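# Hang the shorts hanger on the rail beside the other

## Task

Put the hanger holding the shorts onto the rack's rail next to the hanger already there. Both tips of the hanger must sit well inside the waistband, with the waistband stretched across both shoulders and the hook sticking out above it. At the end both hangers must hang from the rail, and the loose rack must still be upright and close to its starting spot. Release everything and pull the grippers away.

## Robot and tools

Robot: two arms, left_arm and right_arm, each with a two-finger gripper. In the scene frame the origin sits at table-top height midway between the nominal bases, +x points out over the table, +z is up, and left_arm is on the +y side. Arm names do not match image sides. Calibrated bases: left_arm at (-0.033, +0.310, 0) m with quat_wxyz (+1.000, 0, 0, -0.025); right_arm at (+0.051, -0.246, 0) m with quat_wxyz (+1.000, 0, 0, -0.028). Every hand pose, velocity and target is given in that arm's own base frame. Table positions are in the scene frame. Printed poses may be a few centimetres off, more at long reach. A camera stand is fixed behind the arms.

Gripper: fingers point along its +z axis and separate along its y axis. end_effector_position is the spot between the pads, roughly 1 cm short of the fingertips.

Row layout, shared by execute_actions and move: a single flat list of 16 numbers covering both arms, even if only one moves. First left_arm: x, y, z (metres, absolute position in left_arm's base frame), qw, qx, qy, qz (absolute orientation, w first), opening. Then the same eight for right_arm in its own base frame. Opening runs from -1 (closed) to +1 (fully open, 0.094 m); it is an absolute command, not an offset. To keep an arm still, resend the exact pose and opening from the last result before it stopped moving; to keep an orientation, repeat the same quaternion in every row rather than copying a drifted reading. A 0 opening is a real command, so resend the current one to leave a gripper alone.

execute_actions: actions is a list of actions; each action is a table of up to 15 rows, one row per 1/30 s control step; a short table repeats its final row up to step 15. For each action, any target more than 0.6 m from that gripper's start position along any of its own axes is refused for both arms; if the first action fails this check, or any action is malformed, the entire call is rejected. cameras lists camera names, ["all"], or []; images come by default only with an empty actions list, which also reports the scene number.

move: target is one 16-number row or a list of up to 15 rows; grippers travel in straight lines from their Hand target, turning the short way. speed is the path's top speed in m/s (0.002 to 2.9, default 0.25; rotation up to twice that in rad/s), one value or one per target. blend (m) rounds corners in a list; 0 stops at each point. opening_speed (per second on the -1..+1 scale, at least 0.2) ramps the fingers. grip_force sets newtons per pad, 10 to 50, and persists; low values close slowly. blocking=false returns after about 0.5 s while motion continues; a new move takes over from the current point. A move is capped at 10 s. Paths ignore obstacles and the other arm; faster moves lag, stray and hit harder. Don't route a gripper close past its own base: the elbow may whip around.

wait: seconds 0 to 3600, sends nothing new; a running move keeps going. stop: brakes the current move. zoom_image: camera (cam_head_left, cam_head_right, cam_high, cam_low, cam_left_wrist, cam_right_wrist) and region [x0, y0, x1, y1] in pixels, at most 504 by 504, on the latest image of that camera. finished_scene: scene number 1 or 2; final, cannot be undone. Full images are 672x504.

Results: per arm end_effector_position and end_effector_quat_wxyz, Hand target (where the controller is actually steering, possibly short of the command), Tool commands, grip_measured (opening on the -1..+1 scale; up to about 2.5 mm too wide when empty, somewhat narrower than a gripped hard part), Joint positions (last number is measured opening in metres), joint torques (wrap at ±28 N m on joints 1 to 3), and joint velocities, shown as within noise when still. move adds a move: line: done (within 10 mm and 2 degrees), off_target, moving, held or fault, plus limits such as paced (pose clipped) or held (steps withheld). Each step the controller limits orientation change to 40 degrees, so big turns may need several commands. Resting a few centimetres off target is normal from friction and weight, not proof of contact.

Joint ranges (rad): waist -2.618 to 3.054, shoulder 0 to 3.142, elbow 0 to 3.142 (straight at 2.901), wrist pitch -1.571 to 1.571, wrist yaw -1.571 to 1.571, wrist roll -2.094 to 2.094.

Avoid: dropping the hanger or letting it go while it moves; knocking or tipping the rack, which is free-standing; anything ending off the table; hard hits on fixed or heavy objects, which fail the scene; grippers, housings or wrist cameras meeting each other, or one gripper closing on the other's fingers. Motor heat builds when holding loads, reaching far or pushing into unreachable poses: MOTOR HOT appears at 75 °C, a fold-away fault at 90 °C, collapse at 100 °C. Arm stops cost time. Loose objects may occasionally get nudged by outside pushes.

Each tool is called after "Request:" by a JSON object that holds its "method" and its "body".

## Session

Request:
{"method": "execute_actions", "body": {"actions": [], "cameras": ["all"]}}

Scene clock: 0.00 s.
left_arm: end_effector_position=(+0.3939, +0.0113, +0.1139) grip_measured=+1.000 end_effector_quat_wxyz=(+0.592, -0.013, +0.803, +0.070) | right_arm: end_effector_position=(+0.3891, -0.0522, +0.1235) grip_measured=+1.000 end_effector_quat_wxyz=(+0.615, +0.119, +0.777, -0.067)
Joint positions: left_arm=[-0.057 1.477 0.357 0.821 -0.182 0.046 0.094] | right_arm=[-0.037 1.48 0.333 0.905 0.216 0.097 0.094]
Joint velocities: within noise
Joint torques (N m): no reading
Heat: left arm: 28 °C; right arm: 31 °C.
Hand target: left_arm +0.3937, +0.0114, +0.1129; +0.589, -0.013, +0.805, +0.070 | right_arm +0.3891, -0.0523, +0.1233; +0.613, +0.119, +0.778, -0.067
Tool commands: left_gripper/opening=+1.0 right_gripper/opening=+1.0

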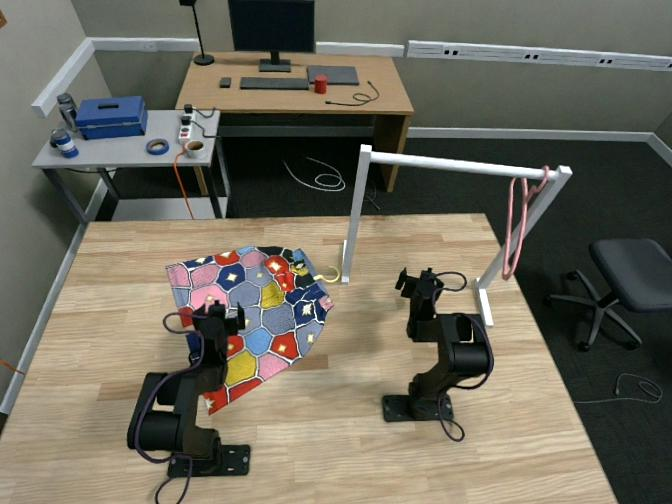

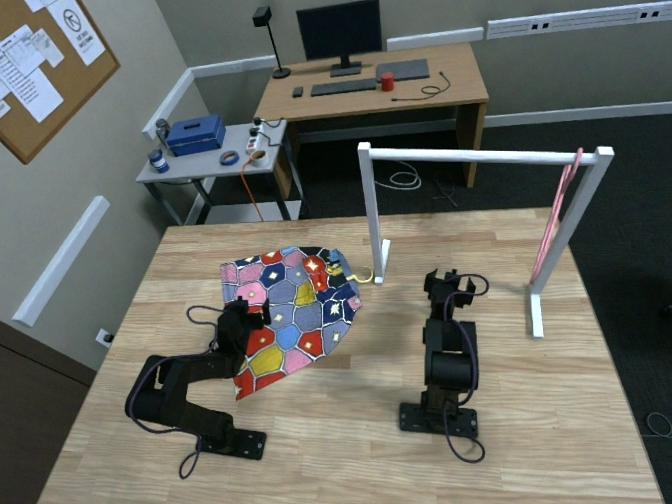

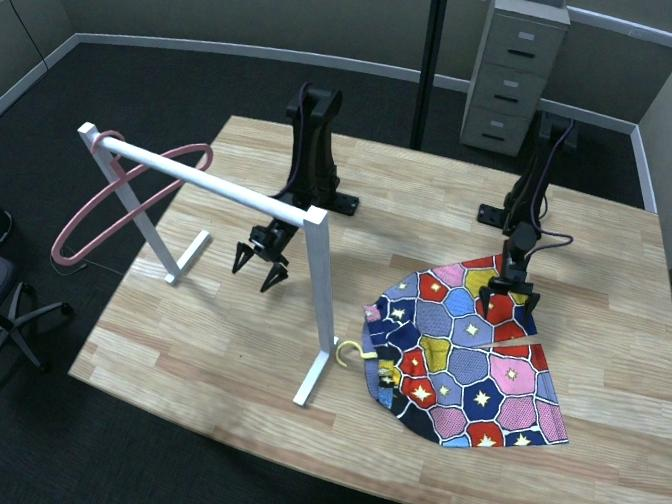

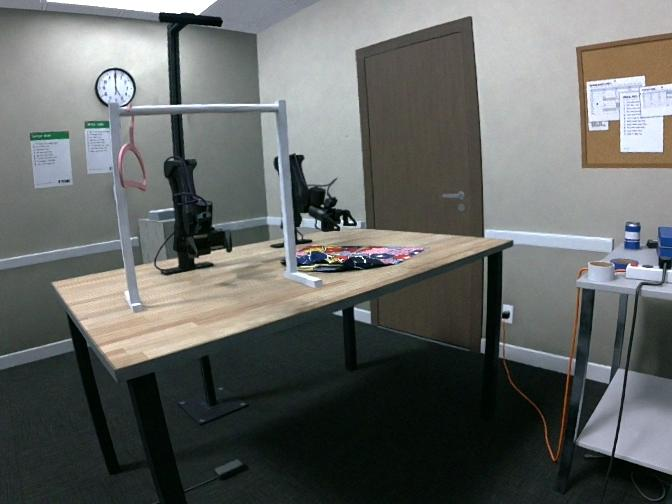

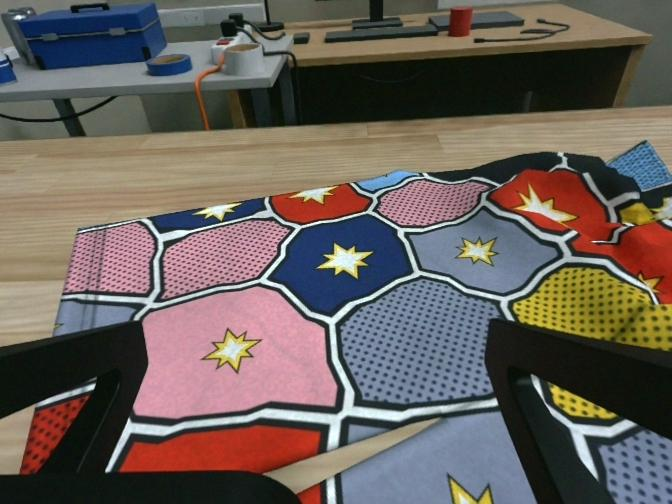

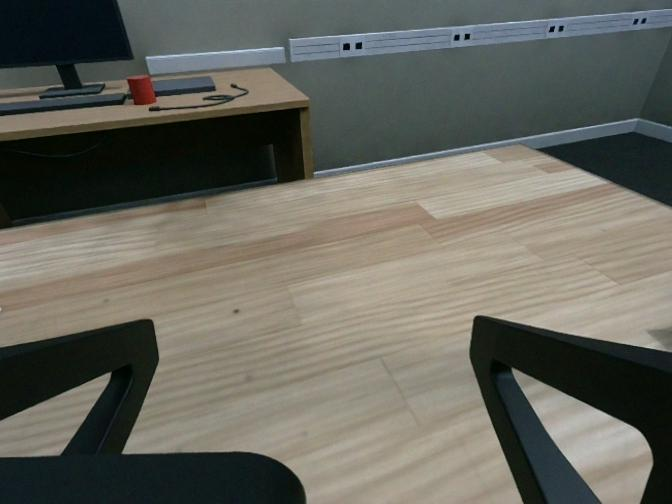

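Request:
{"method": "zoom_image", "body": {"camera": "cam_head_left", "region": [150, 230, 370, 420]}}

Request:
{"method": "zoom_image", "body": {"camera": "cam_head_right", "region": [210, 230, 400, 410]}}

Request:
{"method": "zoom_image", "body": {"camera": "cam_high", "region": [310, 230, 580, 460]}}

Request:
{"method": "zoom_image", "body": {"camera": "cam_low", "region": [270, 220, 440, 300]}}

Request:
{"method": "zoom_image", "body": {"camera": "cam_left_wrist", "region": [440, 100, 672, 300]}}

Scaled by 2.291 from the camera's image (finer frame: 960x720).

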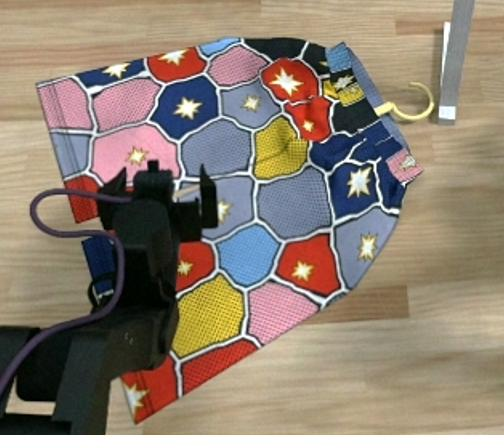

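Scaled by 2.653 from the camera's image (finer frame: 960x720).

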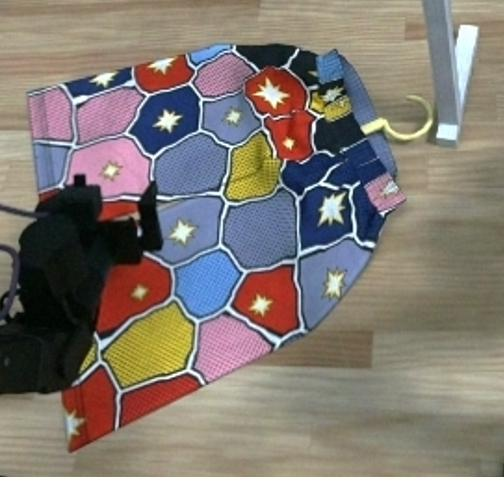

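Scaled by 1.867 from the camera's image (finer frame: 960x720).

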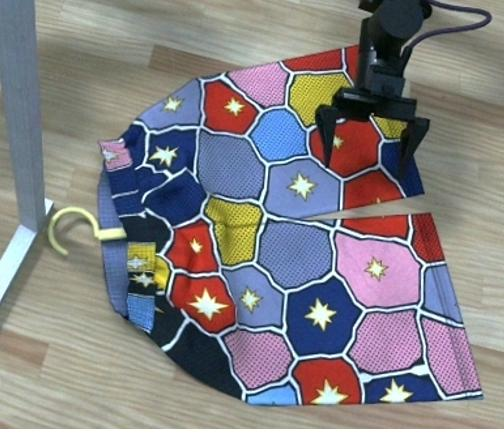

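Scaled by 2.965 from the camera's image (finer frame: 960x720).

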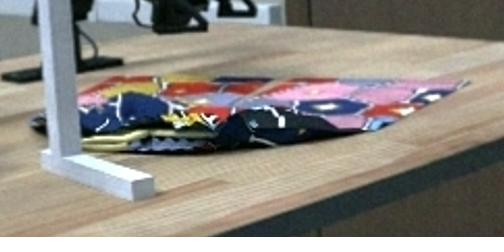

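Scaled by 2.172 from the camera's image (finer frame: 960x720).

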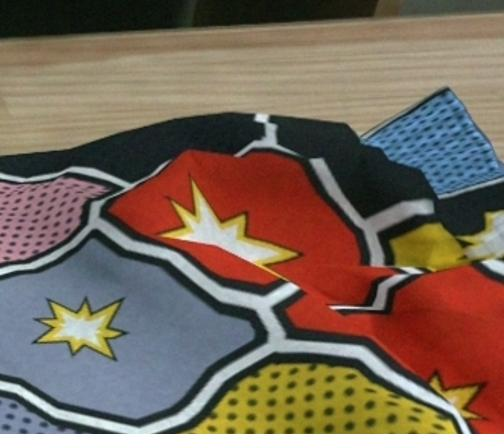

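Request:
{"method": "zoom_image", "body": {"camera": "cam_head_left", "region": [280, 235, 360, 325]}}

Request:
{"method": "zoom_image", "body": {"camera": "cam_head_right", "region": [310, 235, 400, 325]}}

Request:
{"method": "zoom_image", "body": {"camera": "cam_high", "region": [325, 290, 425, 420]}}

Request:
{"method": "zoom_image", "body": {"camera": "cam_low", "region": [270, 235, 370, 290]}}

Scaled by 5.600 from the camera's image (finer frame: 960x720).

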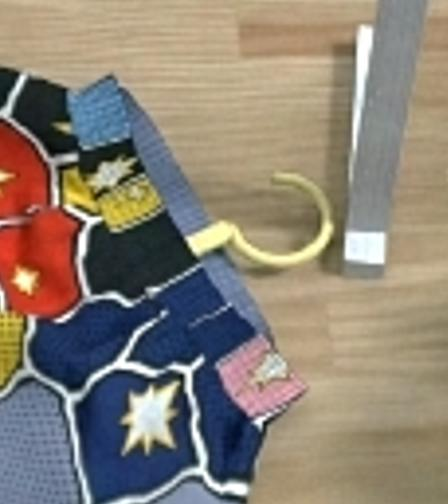

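Scaled by 5.600 from the camera's image (finer frame: 960x720).

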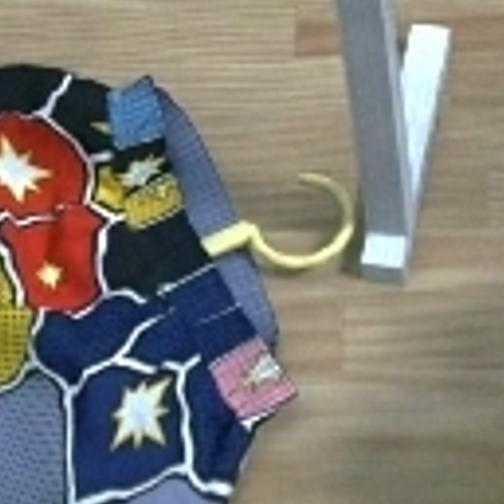

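Scaled by 3.877 from the camera's image (finer frame: 960x720).

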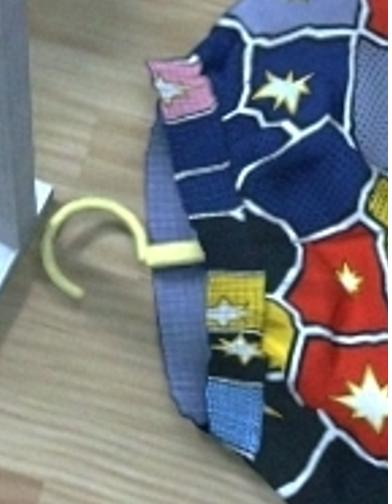

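Scaled by 5.040 from the camera's image (finer frame: 960x720).

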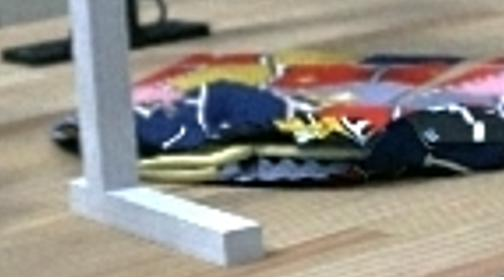

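Request:
{"method": "move", "body": {"target": [0.53, -0.215, 0.105, 0.2900, 0.4980, 0.7969, -0.1812, 0.0, 0.27, -0.08, 0.27, 0.5, 0.1, 0.86, -0.05, 1.0], "speed": 0.4, "cameras": ["cam_head_left", "cam_left_wrist"]}}

Scene clock: 29.10 s.
left_arm: end_effector_position=(+0.5322, -0.2100, +0.1136) grip_measured=+0.003 end_effector_quat_wxyz=(+0.302, +0.492, +0.798, -0.171) | right_arm: end_effector_position=(+0.2711, -0.0794, +0.2610) grip_measured=+1.000 end_effector_quat_wxyz=(+0.496, +0.104, +0.861, -0.048)
Joint positions: left_arm=[-0.224 2.325 2.087 -0.816 0.507 0.744 0.047] | right_arm=[-0.377 0.766 0.874 -0.641 -0.139 -0.057 0.094]
Joint torques (N m): left_arm=[-0.51 -11.58 8.87 0.61 0.41 0.11] | right_arm=[-0.57 0.13 9.87 1.95 -0.14 -0.2]
Heat: left arm: 30 °C; right arm: 33 °C.
Hand target: left_arm +0.5298, -0.2148, +0.1050; +0.291, +0.498, +0.797, -0.181 | right_arm +0.2699, -0.0800, +0.2699; +0.500, +0.100, +0.859, -0.050
Off the commanded pose: left_arm 0.010 m, 2 deg | right_arm 0.009 m, 1 deg.
move: done

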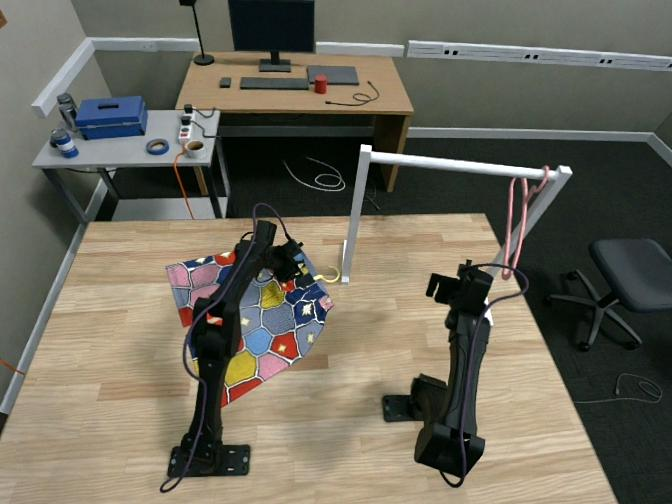

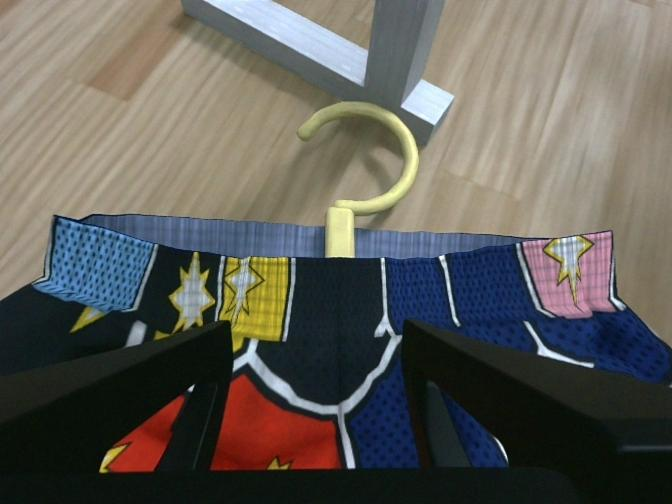

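Request:
{"method": "move", "body": {"target": [0.544, -0.260, 0.048, 0.2900, 0.4980, 0.7969, -0.1812, 0.0, 0.27, -0.08, 0.27, 0.5, 0.1, 0.86, -0.05, 1.0], "speed": 0.12, "cameras": ["cam_left_wrist", "cam_head_left"]}}

Scene clock: 33.13 s.
left_arm: end_effector_position=(+0.5404, -0.2573, +0.0538) grip_measured=+0.003 end_effector_quat_wxyz=(+0.291, +0.501, +0.795, -0.179) | right_arm: end_effector_position=(+0.2711, -0.0794, +0.2610) grip_measured=+1.000 end_effector_quat_wxyz=(+0.496, +0.104, +0.861, -0.048)
Joint positions: left_arm=[-0.306 2.473 2.116 -0.689 0.483 0.687 0.047] | right_arm=[-0.377 0.766 0.874 -0.641 -0.139 -0.057 0.094]
Joint torques (N m): left_arm=[-0.27 -12.71 8.61 0.91 0.28 -0.12] | right_arm=[-0.76 0.1 9.91 1.93 -0.11 -0.19]
Heat: left arm: 30 °C; right arm: 34 °C.
Hand target: left_arm +0.5437, -0.2600, +0.0480; +0.290, +0.498, +0.797, -0.181 | right_arm +0.2699, -0.0800, +0.2699; +0.500, +0.100, +0.859, -0.050
Off the commanded pose: left_arm 0.007 m, 0 deg | right_arm 0.009 m, 1 deg.
move: done
Images, in order (width x height): cam_head_left 672x504, cam_left_wrist 672x504.

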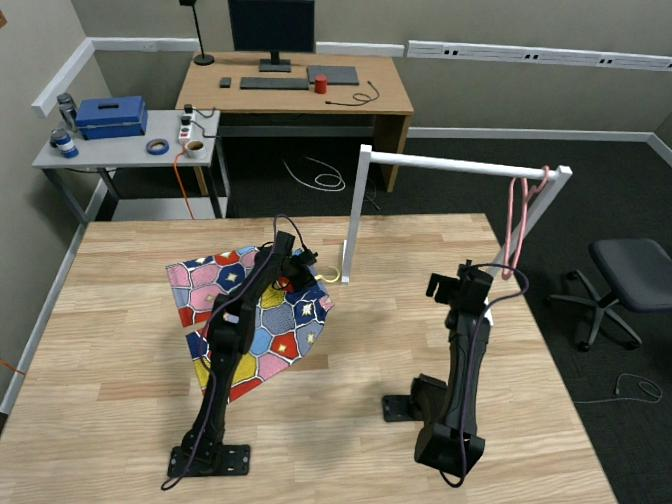

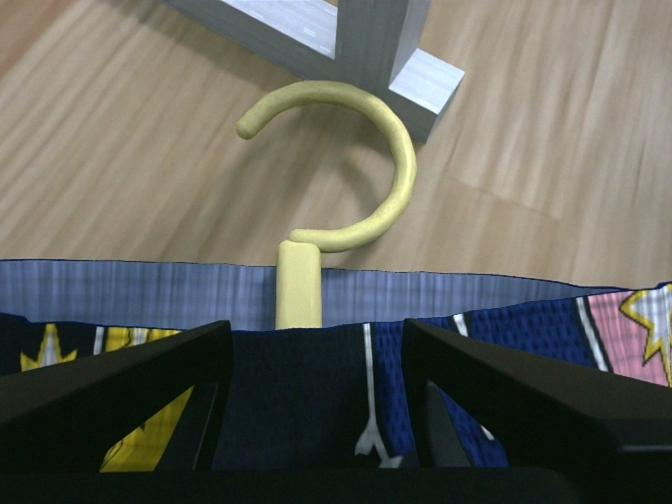

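Request:
{"method": "move", "body": {"target": [0.5585, -0.2735, 0.026, 0.2900, 0.4980, 0.7969, -0.1812, 0.0, 0.27, -0.08, 0.27, 0.5, 0.1, 0.86, -0.05, 1.0], "speed": 0.08, "cameras": ["cam_left_wrist"]}}

Scene clock: 37.23 s.
left_arm: end_effector_position=(+0.5606, -0.2692, +0.0392) grip_measured=+0.003 end_effector_quat_wxyz=(+0.303, +0.500, +0.792, -0.176) | right_arm: end_effector_position=(+0.2711, -0.0794, +0.2610) grip_measured=+1.000 end_effector_quat_wxyz=(+0.496, +0.104, +0.861, -0.048)
Joint positions: left_arm=[-0.316 2.58 2.244 -0.676 0.476 0.671 0.047] | right_arm=[-0.377 0.766 0.874 -0.641 -0.139 -0.057 0.094]
Joint torques (N m): left_arm=[-0.81 -12.81 8.84 0.76 0.26 -0.07] | right_arm=[-0.66 0.13 10.03 1.93 -0.11 -0.15]
Heat: left arm: 32 °C; right arm: 35 °C.
Hand target: left_arm +0.5581, -0.2732, +0.0262; +0.291, +0.498, +0.797, -0.181 | right_arm +0.2699, -0.0800, +0.2699; +0.500, +0.100, +0.859, -0.050
Off the commanded pose: left_arm 0.014 m, 2 deg | right_arm 0.009 m, 1 deg.
move: off_target (left_arm)

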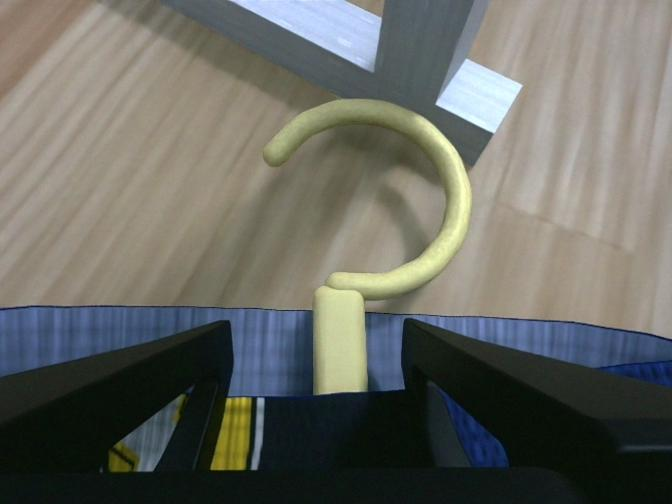

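Request:
{"method": "move", "body": {"target": [0.5547, -0.2799, 0.017, 0.2900, 0.4980, 0.7969, -0.1812, 0.0, 0.27, -0.08, 0.27, 0.5, 0.1, 0.86, -0.05, 1.0], "speed": 0.06, "cameras": ["cam_left_wrist"]}}

Scene clock: 40.10 s.
left_arm: end_effector_position=(+0.5619, -0.2773, +0.0416) grip_measured=+0.003 end_effector_quat_wxyz=(+0.311, +0.501, +0.789, -0.174) | right_arm: end_effector_position=(+0.2711, -0.0794, +0.2610) grip_measured=+1.000 end_effector_quat_wxyz=(+0.496, +0.104, +0.861, -0.048)
Joint positions: left_arm=[-0.33 2.58 2.244 -0.653 0.469 0.659 0.047] | right_arm=[-0.377 0.766 0.874 -0.641 -0.139 -0.057 0.094]
Joint torques (N m): left_arm=[-0.7 -13.09 5.68 1.05 0.31 -0.09] | right_arm=[-0.83 0.29 9.81 1.91 -0.16 -0.14]
Heat: left arm: 33 °C; right arm: 36 °C.
Hand target: left_arm +0.5541, -0.2796, +0.0175; +0.290, +0.498, +0.797, -0.181 | right_arm +0.2699, -0.0800, +0.2699; +0.500, +0.100, +0.859, -0.050
Off the commanded pose: left_arm 0.026 m, 3 deg | right_arm 0.009 m, 1 deg.
move: off_target (left_arm)

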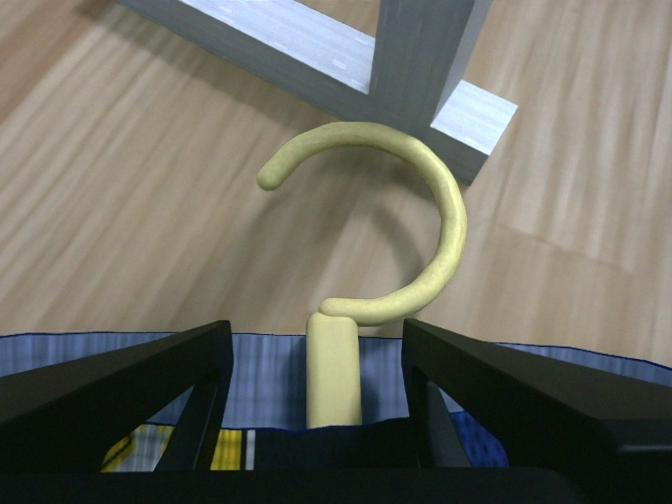

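Request:
{"method": "move", "body": {"target": [[0.551, -0.2817, 0.024, 0.2900, 0.4980, 0.7969, -0.1812, 0.0, 0.27, -0.08, 0.27, 0.5, 0.1, 0.86, -0.05, 1.0], [0.551, -0.2817, 0.024, 0.2900, 0.4980, 0.7969, -0.1812, -1.0, 0.27, -0.08, 0.27, 0.5, 0.1, 0.86, -0.05, 1.0]], "speed": 0.08, "opening_speed": 1.0, "cameras": ["cam_left_wrist"]}}

Scene clock: 49.33 s.
left_arm: end_effector_position=(+0.5583, -0.2784, +0.0363) grip_measured=-0.759 end_effector_quat_wxyz=(+0.305, +0.499, +0.792, -0.175) | right_arm: end_effector_position=(+0.2711, -0.0794, +0.2610) grip_measured=+1.000 end_effector_quat_wxyz=(+0.496, +0.104, +0.861, -0.048)
Joint positions: left_arm=[-0.334 2.58 2.23 -0.651 0.466 0.653 0.011] | right_arm=[-0.377 0.766 0.874 -0.641 -0.139 -0.057 0.094]
Joint torques (N m): left_arm=[-0.85 -14.6 5.82 0.9 0.23 -0.07] | right_arm=[-0.8 0.27 9.8 1.92 -0.13 -0.15]
Heat: left arm: 38 °C; right arm: 37 °C.
Hand target: left_arm +0.5509, -0.2816, +0.0241; +0.290, +0.498, +0.797, -0.181 | right_arm +0.2700, -0.0800, +0.2699; +0.500, +0.100, +0.859, -0.050
Off the commanded pose: left_arm 0.015 m, 2 deg | right_arm 0.009 m, 1 deg.
move: off_target (left_arm); target 2's new opening was sent with left_arm's hand 0.015 m and 2 deg from that target

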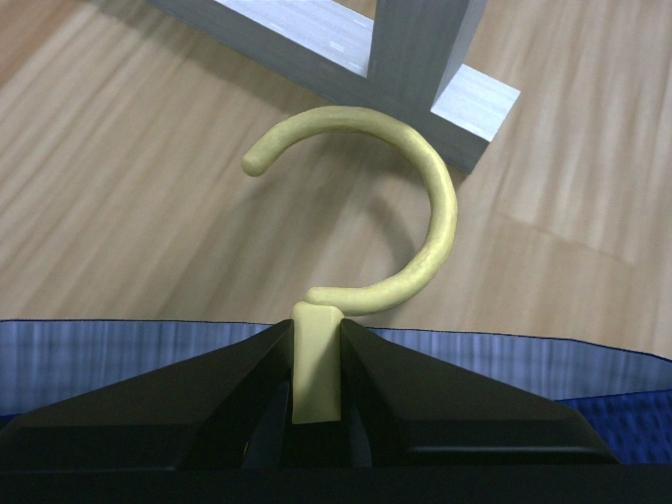

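Request:
{"method": "move", "body": {"target": [[0.552, -0.272, 0.075, 0.2900, 0.4980, 0.7969, -0.1812, -1.0, 0.27, -0.10, 0.27, 0.5, 0.1, 0.86, -0.05, 1.0], [0.535, -0.265, 0.145, 0.3758, 0.4629, 0.7704, -0.2258, -1.0, 0.26, -0.13, 0.28, 0.5, 0.1, 0.86, -0.05, 1.0]], "speed": 0.15, "blend": [0.03, 0.0], "cameras": ["cam_left_wrist", "cam_head_left"]}}

Scene clock: 58.37 s.
left_arm: end_effector_position=(+0.5361, -0.2654, +0.1241) grip_measured=-0.759 end_effector_quat_wxyz=(+0.358, +0.466, +0.779, -0.220) | right_arm: end_effector_position=(+0.2607, -0.1298, +0.2718) grip_measured=+1.000 end_effector_quat_wxyz=(+0.497, +0.105, +0.860, -0.048)
Joint positions: left_arm=[-0.297 2.309 1.994 -0.565 0.574 0.571 0.011] | right_arm=[-0.732 0.861 0.954 -0.681 -0.439 -0.251 0.094]
Joint torques (N m): left_arm=[0.38 -17.35 6.24 1.24 0.49 -0.14] | right_arm=[-0.64 -0.27 9.65 1.82 -0.29 -0.1]
Heat: left arm: 42 °C; right arm: 38 °C.
Hand target: left_arm +0.5348, -0.2650, +0.1448; +0.375, +0.464, +0.770, -0.226 | right_arm +0.2600, -0.1299, +0.2800; +0.500, +0.100, +0.859, -0.050
Off the commanded pose: left_arm 0.021 m, 2 deg | right_arm 0.008 m, 1 deg.
move: off_target (left_arm); blend cut to 0.0259 m at target 1
Images, in order (width x height): cam_head_left 672x504, cam_left_wrist 672x504.

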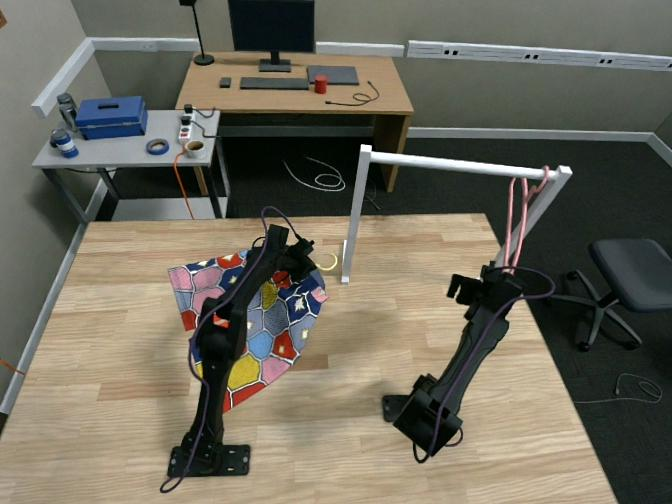

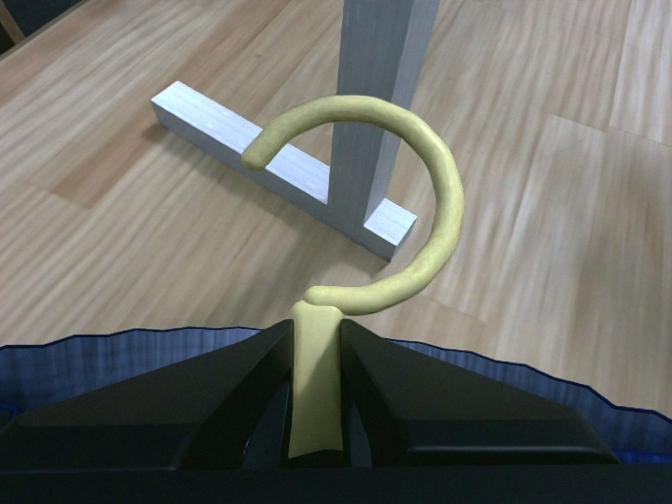

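Request:
{"method": "move", "body": {"target": [[0.448, -0.288, 0.155, 0.3834, 0.4357, 0.7861, -0.2125, -1.0, 0.26, -0.13, 0.28, 0.5, 0.1, 0.86, -0.05, 1.0], [0.398, -0.43, 0.145, 0.394, 0.394, 0.8078, -0.1922, -1.0, 0.26, -0.13, 0.28, 0.5, 0.1, 0.86, -0.05, 1.0], [0.3924, -0.4774, 0.075, 0.3074, 0.412, 0.8446, -0.1499, -1.0, 0.26, -0.13, 0.28, 0.5, 0.1, 0.86, -0.05, 1.0], [0.3924, -0.4774, 0.038, 0.3074, 0.412, 0.8446, -0.1499, -1.0, 0.26, -0.13, 0.28, 0.5, 0.1, 0.86, -0.05, 1.0]], "speed": [0.2, 0.2, 0.15, 0.08], "blend": [0.04, 0.04, 0.015, 0.0], "cameras": ["cam_left_wrist", "cam_head_left", "cam_head_right"]}}

Scene clock: 62.90 s.
left_arm: end_effector_position=(+0.3955, -0.4773, +0.0556) grip_measured=-0.759 end_effector_quat_wxyz=(+0.318, +0.414, +0.839, -0.154) | right_arm: end_effector_position=(+0.2607, -0.1297, +0.2718) grip_measured=+1.000 end_effector_quat_wxyz=(+0.497, +0.105, +0.860, -0.048)
Joint positions: left_arm=[-0.874 2.369 1.893 -0.372 0.023 0.033 0.011] | right_arm=[-0.732 0.861 0.954 -0.681 -0.439 -0.251 0.094]
Joint torques (N m): left_arm=[-0.51 -12.33 6.32 1.35 -0.02 -0.11] | right_arm=[-0.83 -0.32 9.83 1.8 -0.28 -0.14]
Heat: left arm: 41 °C; right arm: 39 °C.
Hand target: left_arm +0.3921, -0.4770, +0.0383; +0.307, +0.412, +0.845, -0.150 | right_arm +0.2600, -0.1299, +0.2800; +0.500, +0.100, +0.859, -0.050
Off the commanded pose: left_arm 0.018 m, 1 deg | right_arm 0.008 m, 1 deg.
move: off_target (left_arm)
Images, in order (width x height): cam_head_left 672x504, cam_head_right 672x504, cam_left_wrist 672x504.

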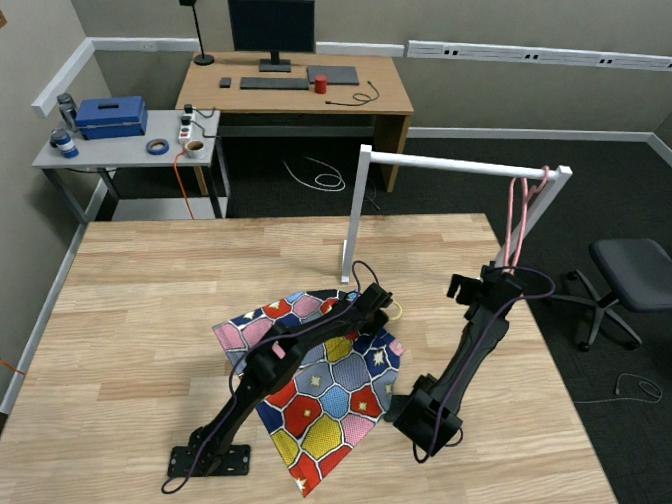

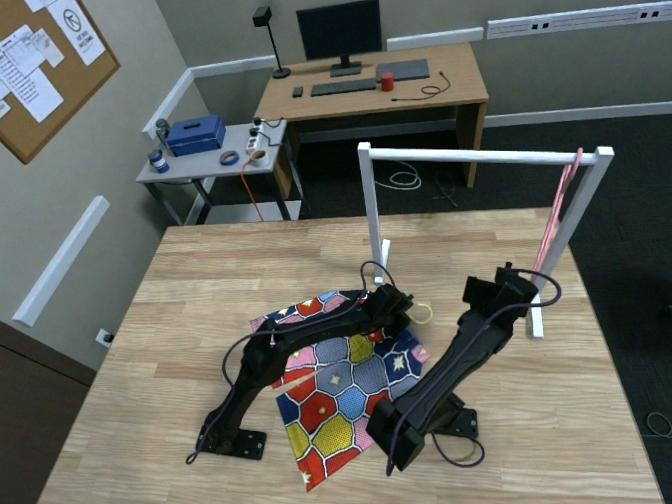

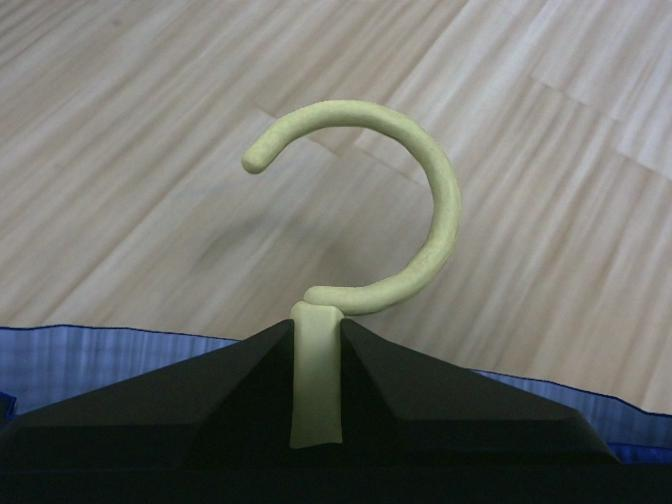

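Request:
{"method": "move", "body": {"target": [[0.3924, -0.4774, 0.016, 0.3074, 0.412, 0.8446, -0.1499, -1.0, 0.26, -0.13, 0.28, 0.5, 0.1, 0.86, -0.05, 1.0], [0.3924, -0.4774, 0.016, 0.3074, 0.412, 0.8446, -0.1499, 0.0, 0.26, -0.13, 0.28, 0.5, 0.1, 0.86, -0.05, 0.2], [0.345, -0.4166, 0.11, 0.3074, 0.412, 0.8446, -0.1499, 0.0, 0.26, -0.10, 0.28, 0.5, 0.1, 0.86, -0.05, 0.2], [0.28, -0.18, 0.25, 0.4162, 0.1574, 0.8925, -0.0734, 0.0, 0.25, 0.02, 0.23, 0.2826, 0.3262, 0.8962, -0.1028, 0.2]], "speed": [0.08, 0.1, 0.2, 0.35], "blend": [0.0, 0.0, 0.04, 0.0], "cameras": ["cam_right_wrist", "cam_head_left", "cam_head_right"]}}

Scene clock: 69.57 s.
left_arm: end_effector_position=(+0.2821, -0.1879, +0.2576) grip_measured=-0.003 end_effector_quat_wxyz=(+0.426, +0.164, +0.885, -0.084) | right_arm: end_effector_position=(+0.2481, +0.0197, +0.2240) grip_measured=+0.202 end_effector_quat_wxyz=(+0.277, +0.324, +0.899, -0.099)
Joint positions: left_arm=[-0.737 1.117 1.114 -0.701 -0.278 -0.241 0.047] | right_arm=[0.455 1.221 1.279 -1.354 0.538 1.071 0.056]
Joint torques (N m): left_arm=[0.72 -3.51 6.42 1.05 -0.19 -0.06] | right_arm=[0.81 -2 8.57 0.79 0.45 0.14]
Heat: left arm: 40 °C; right arm: 39 °C.
Hand target: left_arm +0.2800, -0.1802, +0.2501; +0.416, +0.158, +0.892, -0.073 | right_arm +0.2500, +0.0199, +0.2300; +0.283, +0.326, +0.896, -0.102
Off the commanded pose: left_arm 0.011 m, 2 deg | right_arm 0.006 m, 1 deg.
move: off_target (left_arm); target 2's new opening was sent with left_arm's hand 0.023 m and 2 deg from that target
Images, in order (width x height): cam_head_left 672x504, cam_head_right 672x504, cam_right_wrist 672x504.

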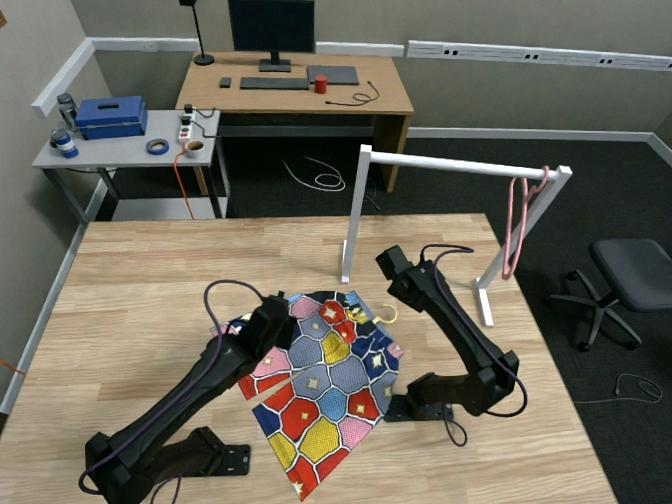

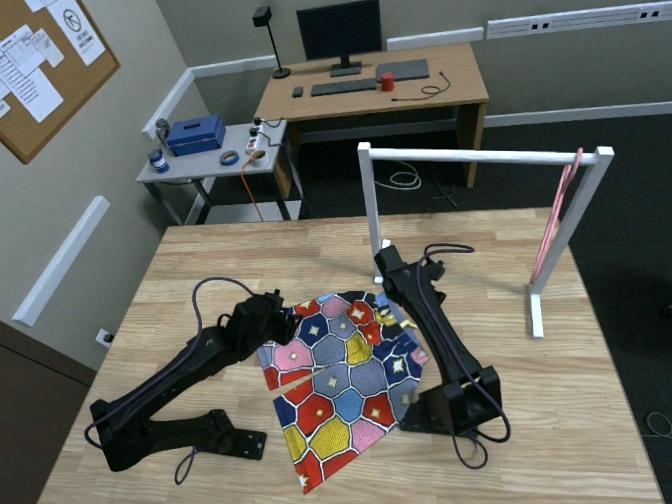

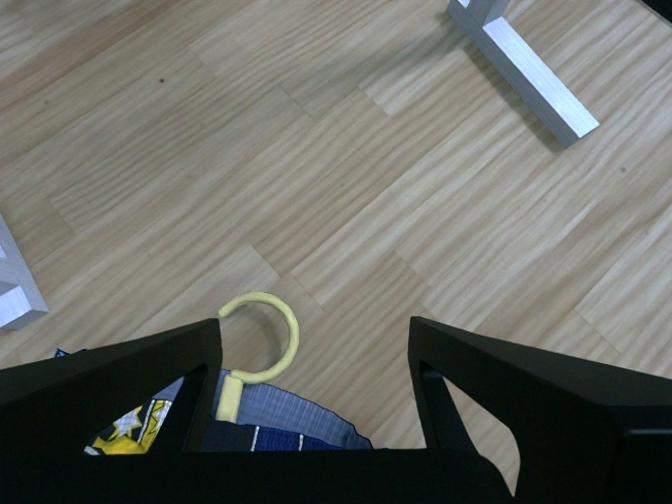

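Request:
{"method": "zoom_image", "body": {"camera": "cam_head_left", "region": [340, 280, 430, 348]}}

Request:
{"method": "zoom_image", "body": {"camera": "cam_right_wrist", "region": [180, 270, 380, 470]}}

Scaled by 5.600 from the camera's image (finer frame: 960x720).

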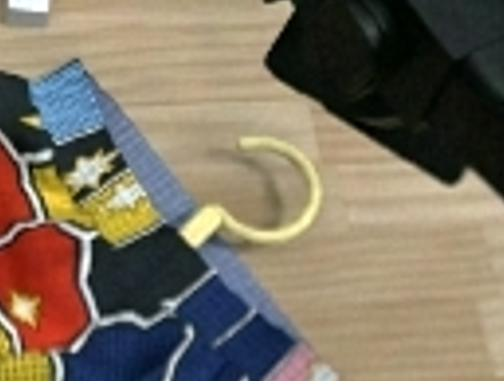

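Scaled by 2.520 from the camera's image (finer frame: 960x720).

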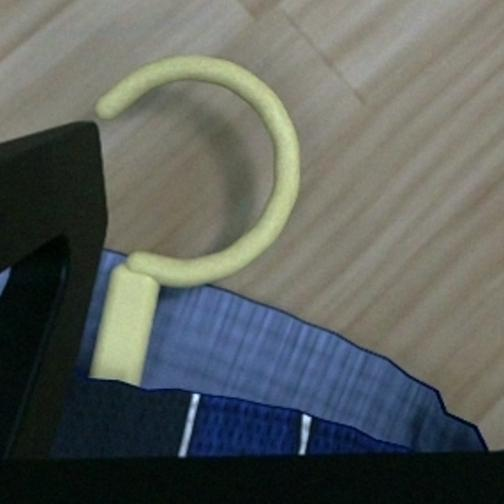

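Request:
{"method": "move", "body": {"target": [0.25, 0.05, 0.26, 0.4226, 0.0, 0.9063, 0.0, 0.0, 0.2612, 0.1252, 0.097, 0.1561, 0.4317, 0.8851, -0.0761, 0.1], "speed": 0.22, "cameras": ["cam_right_wrist"]}}

Scene clock: 74.40 s.
left_arm: end_effector_position=(+0.2531, +0.0509, +0.2590) grip_measured=-0.003 end_effector_quat_wxyz=(+0.427, -0.002, +0.904, +0.003) | right_arm: end_effector_position=(+0.2647, +0.1257, +0.1055) grip_measured=+0.102 end_effector_quat_wxyz=(+0.161, +0.432, +0.885, -0.064)
Joint positions: left_arm=[0.402 0.835 1.029 -0.922 0.3 0.262 0.047] | right_arm=[0.651 1.607 1.219 -1.15 0.348 1.554 0.052]
Joint torques (N m): left_arm=[0.92 -0.08 7.8 1.05 0.28 0.12] | right_arm=[0.43 -5.08 5.15 0.45 0.2 0.11]
Heat: left arm: 38 °C; right arm: 38 °C.
Hand target: left_arm +0.2501, +0.0499, +0.2600; +0.423, +0.000, +0.906, +0.000 | right_arm +0.2611, +0.1250, +0.0972; +0.156, +0.432, +0.885, -0.076
Off the commanded pose: left_arm 0.003 m, 1 deg | right_arm 0.009 m, 2 deg.
move: done

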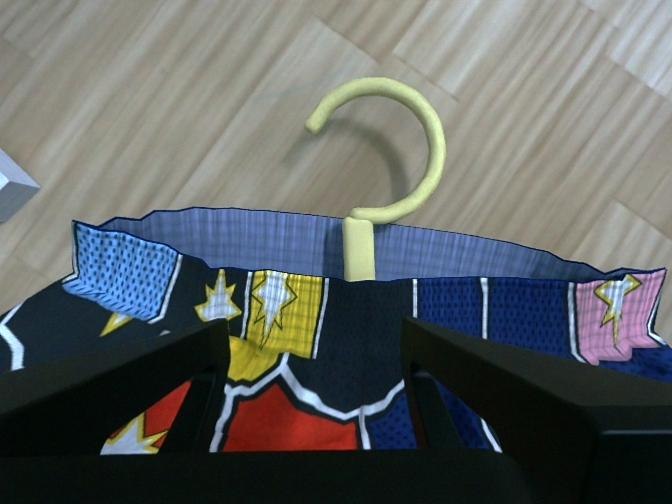

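Request:
{"method": "move", "body": {"target": [0.25, 0.05, 0.26, 0.4226, 0.0, 0.9063, 0.0, 0.0, 0.267, 0.0915, 0.036, 0.1573, 0.4162, 0.8925, -0.0734, 0.1], "speed": 0.1, "cameras": ["cam_right_wrist"]}}

Scene clock: 78.87 s.
left_arm: end_effector_position=(+0.2531, +0.0508, +0.2590) grip_measured=-0.003 end_effector_quat_wxyz=(+0.427, -0.002, +0.904, +0.003) | right_arm: end_effector_position=(+0.2715, +0.0971, +0.0445) grip_measured=+0.102 end_effector_quat_wxyz=(+0.165, +0.421, +0.890, -0.059)
Joint positions: left_arm=[0.402 0.835 1.029 -0.922 0.3 0.263 0.047] | right_arm=[0.552 1.607 0.965 -0.843 0.343 1.42 0.052]
Joint torques (N m): left_arm=[0.84 -0.14 7.76 1.04 0.23 0.12] | right_arm=[-0.65 -5.22 4.71 0.66 0.22 -0.16]
Heat: left arm: 37 °C; right arm: 37 °C.
Hand target: left_arm +0.2501, +0.0499, +0.2600; +0.423, +0.000, +0.906, +0.000 | right_arm +0.2668, +0.0915, +0.0363; +0.157, +0.416, +0.893, -0.073
Off the commanded pose: left_arm 0.003 m, 1 deg | right_arm 0.011 m, 2 deg.
move: off_target (right_arm)

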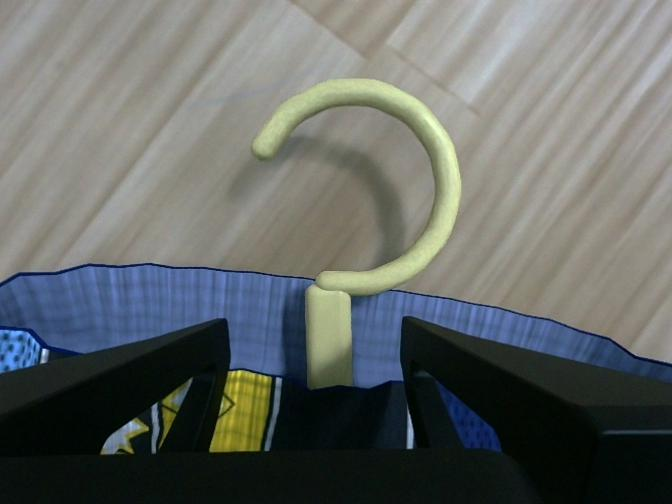

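Request:
{"method": "move", "body": {"target": [[0.25, 0.05, 0.26, 0.4226, 0.0, 0.9063, 0.0, 0.0, 0.2661, 0.0876, 0.0215, 0.1573, 0.4162, 0.8925, -0.0734, 0.1], [0.25, 0.05, 0.26, 0.4226, 0.0, 0.9063, 0.0, 0.0, 0.2661, 0.0876, 0.0215, 0.1573, 0.4162, 0.8925, -0.0734, -1.0]], "speed": 0.08, "opening_speed": 1.0, "cameras": ["cam_right_wrist"]}}

Scene clock: 82.07 s.
left_arm: end_effector_position=(+0.2531, +0.0508, +0.2590) grip_measured=-0.003 end_effector_quat_wxyz=(+0.427, -0.002, +0.904, +0.003) | right_arm: end_effector_position=(+0.2708, +0.0936, +0.0306) grip_measured=-0.750 end_effector_quat_wxyz=(+0.166, +0.420, +0.890, -0.058)
Joint positions: left_arm=[0.402 0.835 1.029 -0.922 0.3 0.263 0.047] | right_arm=[0.542 1.618 0.915 -0.775 0.342 1.407 0.012]
Joint velocities: left_arm=[0.012 -0.017 -0.012 -0.022 -0.007 -0.168 0] | right_arm=[within noise]
Joint torques (N m): left_arm=[0.9 -0.1 7.71 1.07 0.26 0.11] | right_arm=[-0.81 -4.86 4.63 0.6 0.22 -0.14]
Heat: left arm: 36 °C; right arm: 37 °C.
Hand target: left_arm +0.2501, +0.0499, +0.2600; +0.423, +0.000, +0.906, +0.000 | right_arm +0.2658, +0.0877, +0.0218; +0.157, +0.416, +0.893, -0.073
Off the commanded pose: left_arm 0.003 m, 1 deg | right_arm 0.012 m, 2 deg.
move: off_target (right_arm); target 2's new opening was sent with right_arm's hand 0.012 m and 2 deg from that target

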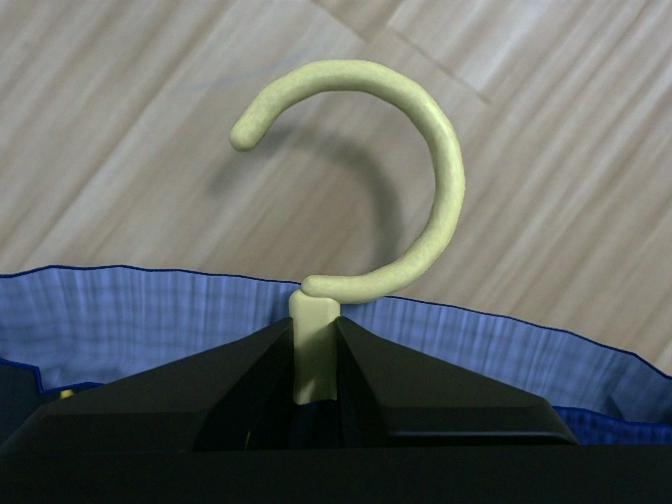

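Request:
{"method": "move", "body": {"target": [[0.25, 0.05, 0.26, 0.4226, 0.0, 0.9063, 0.0, 0.0, 0.282, 0.055, 0.17, 0.3346, 0.3346, 0.8716, -0.1284, -1.0], [0.25, 0.05, 0.26, 0.4226, 0.0, 0.9063, 0.0, 0.0, 0.278, -0.005, 0.32, 0.5514, 0.2258, 0.7875, -0.1581, -1.0], [0.25, 0.05, 0.26, 0.4226, 0.0, 0.9063, 0.0, 0.0, 0.275, -0.055, 0.46, 0.686, 0.2089, 0.6625, -0.2163, -1.0], [0.25, 0.05, 0.26, 0.4226, 0.0, 0.9063, 0.0, 0.0, 0.30, -0.04, 0.54, 0.7238, 0.2543, 0.5454, -0.3375, -1.0]], "speed": [0.2, 0.2, 0.2, 0.18], "blend": [0.05, 0.05, 0.04, 0.0], "cameras": ["all"]}}

Scene clock: 92.03 s.
left_arm: end_effector_position=(+0.2531, +0.0508, +0.2590) grip_measured=-0.003 end_effector_quat_wxyz=(+0.427, -0.002, +0.904, +0.003) | right_arm: end_effector_position=(+0.2964, -0.0430, +0.5394) grip_measured=-0.750 end_effector_quat_wxyz=(+0.716, +0.264, +0.551, -0.337)
Joint positions: left_arm=[0.402 0.835 1.029 -0.922 0.3 0.263 0.047] | right_arm=[0.455 1.187 1.257 0.786 1.228 -0.82 0.012]
Joint torques (N m): left_arm=[0.85 -0.12 7.83 1.08 0.27 0.11] | right_arm=[-0.31 -2.17 5.48 1.15 -0.75 -0.15]
Heat: left arm: 34 °C; right arm: 37 °C.
Hand target: left_arm +0.2501, +0.0499, +0.2600; +0.423, +0.000, +0.906, +0.000 | right_arm +0.2998, -0.0401, +0.5400; +0.724, +0.254, +0.546, -0.337
Off the commanded pose: left_arm 0.003 m, 1 deg | right_arm 0.005 m, 2 deg.
move: done

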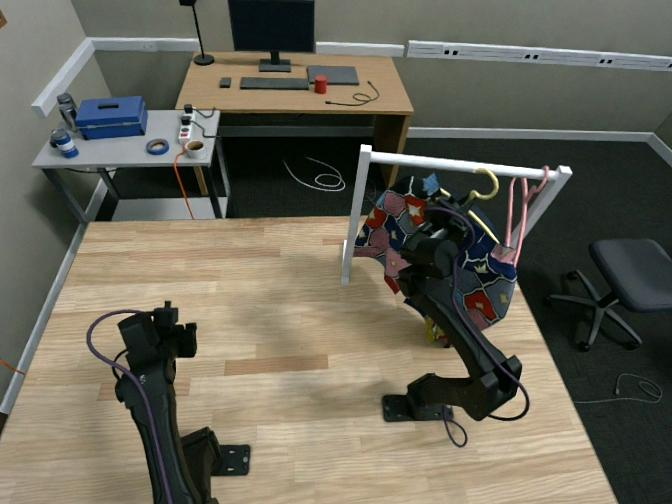

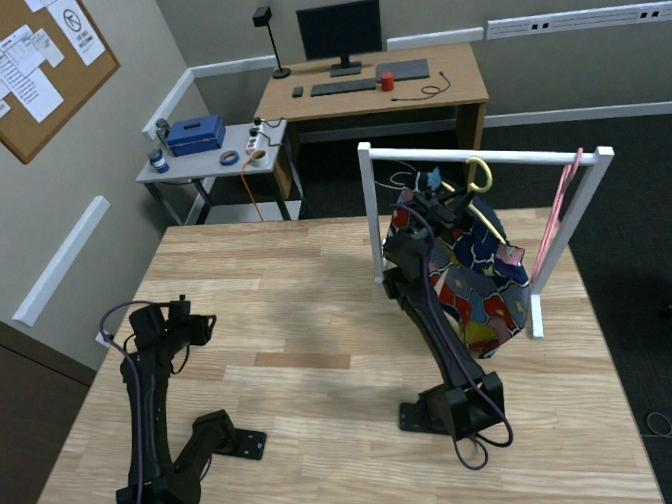

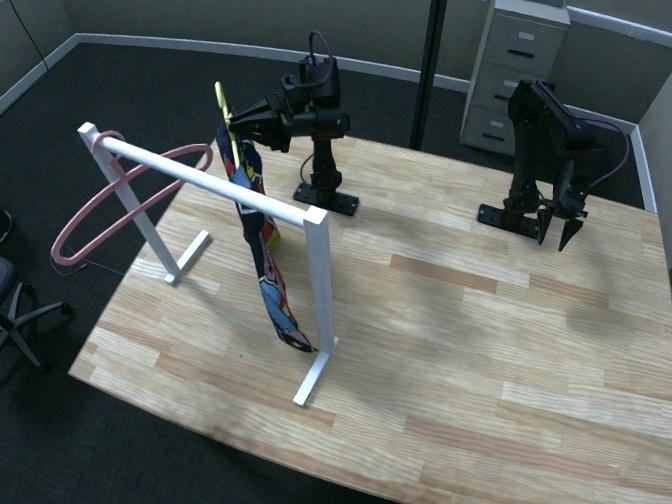

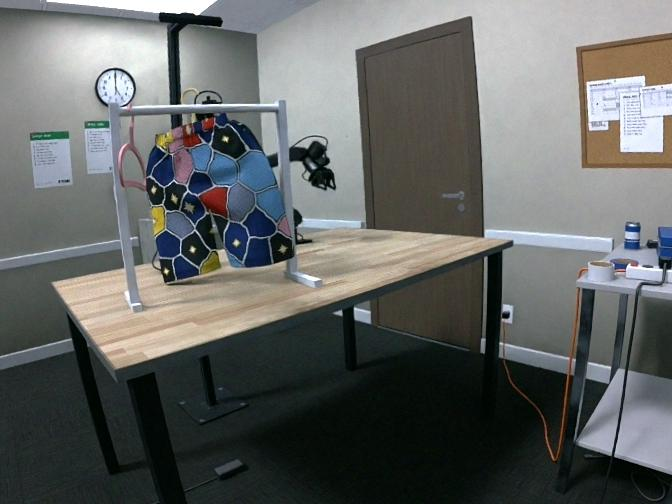

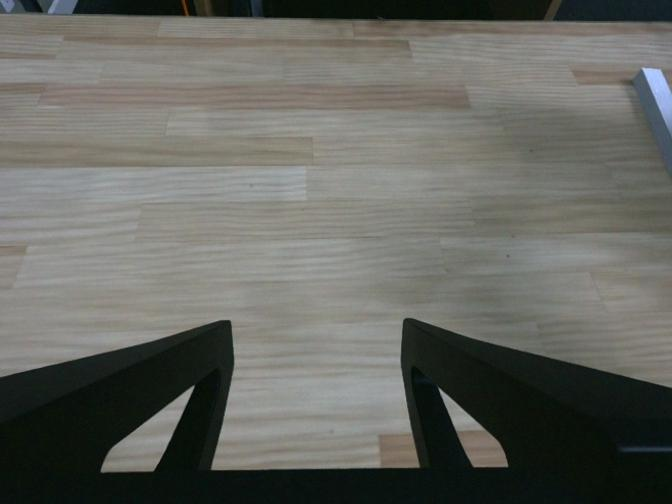

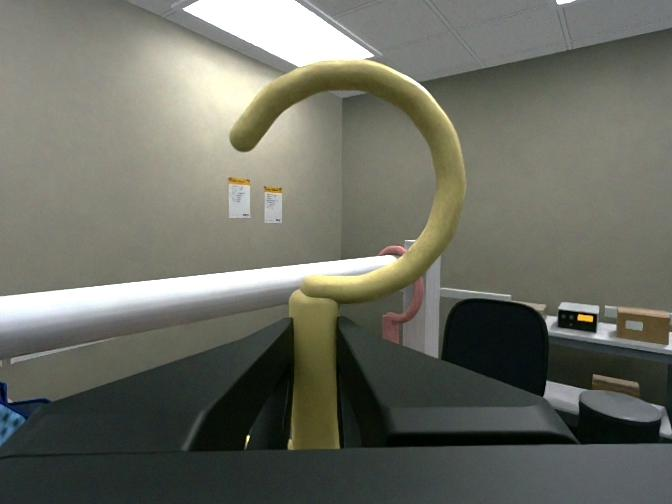

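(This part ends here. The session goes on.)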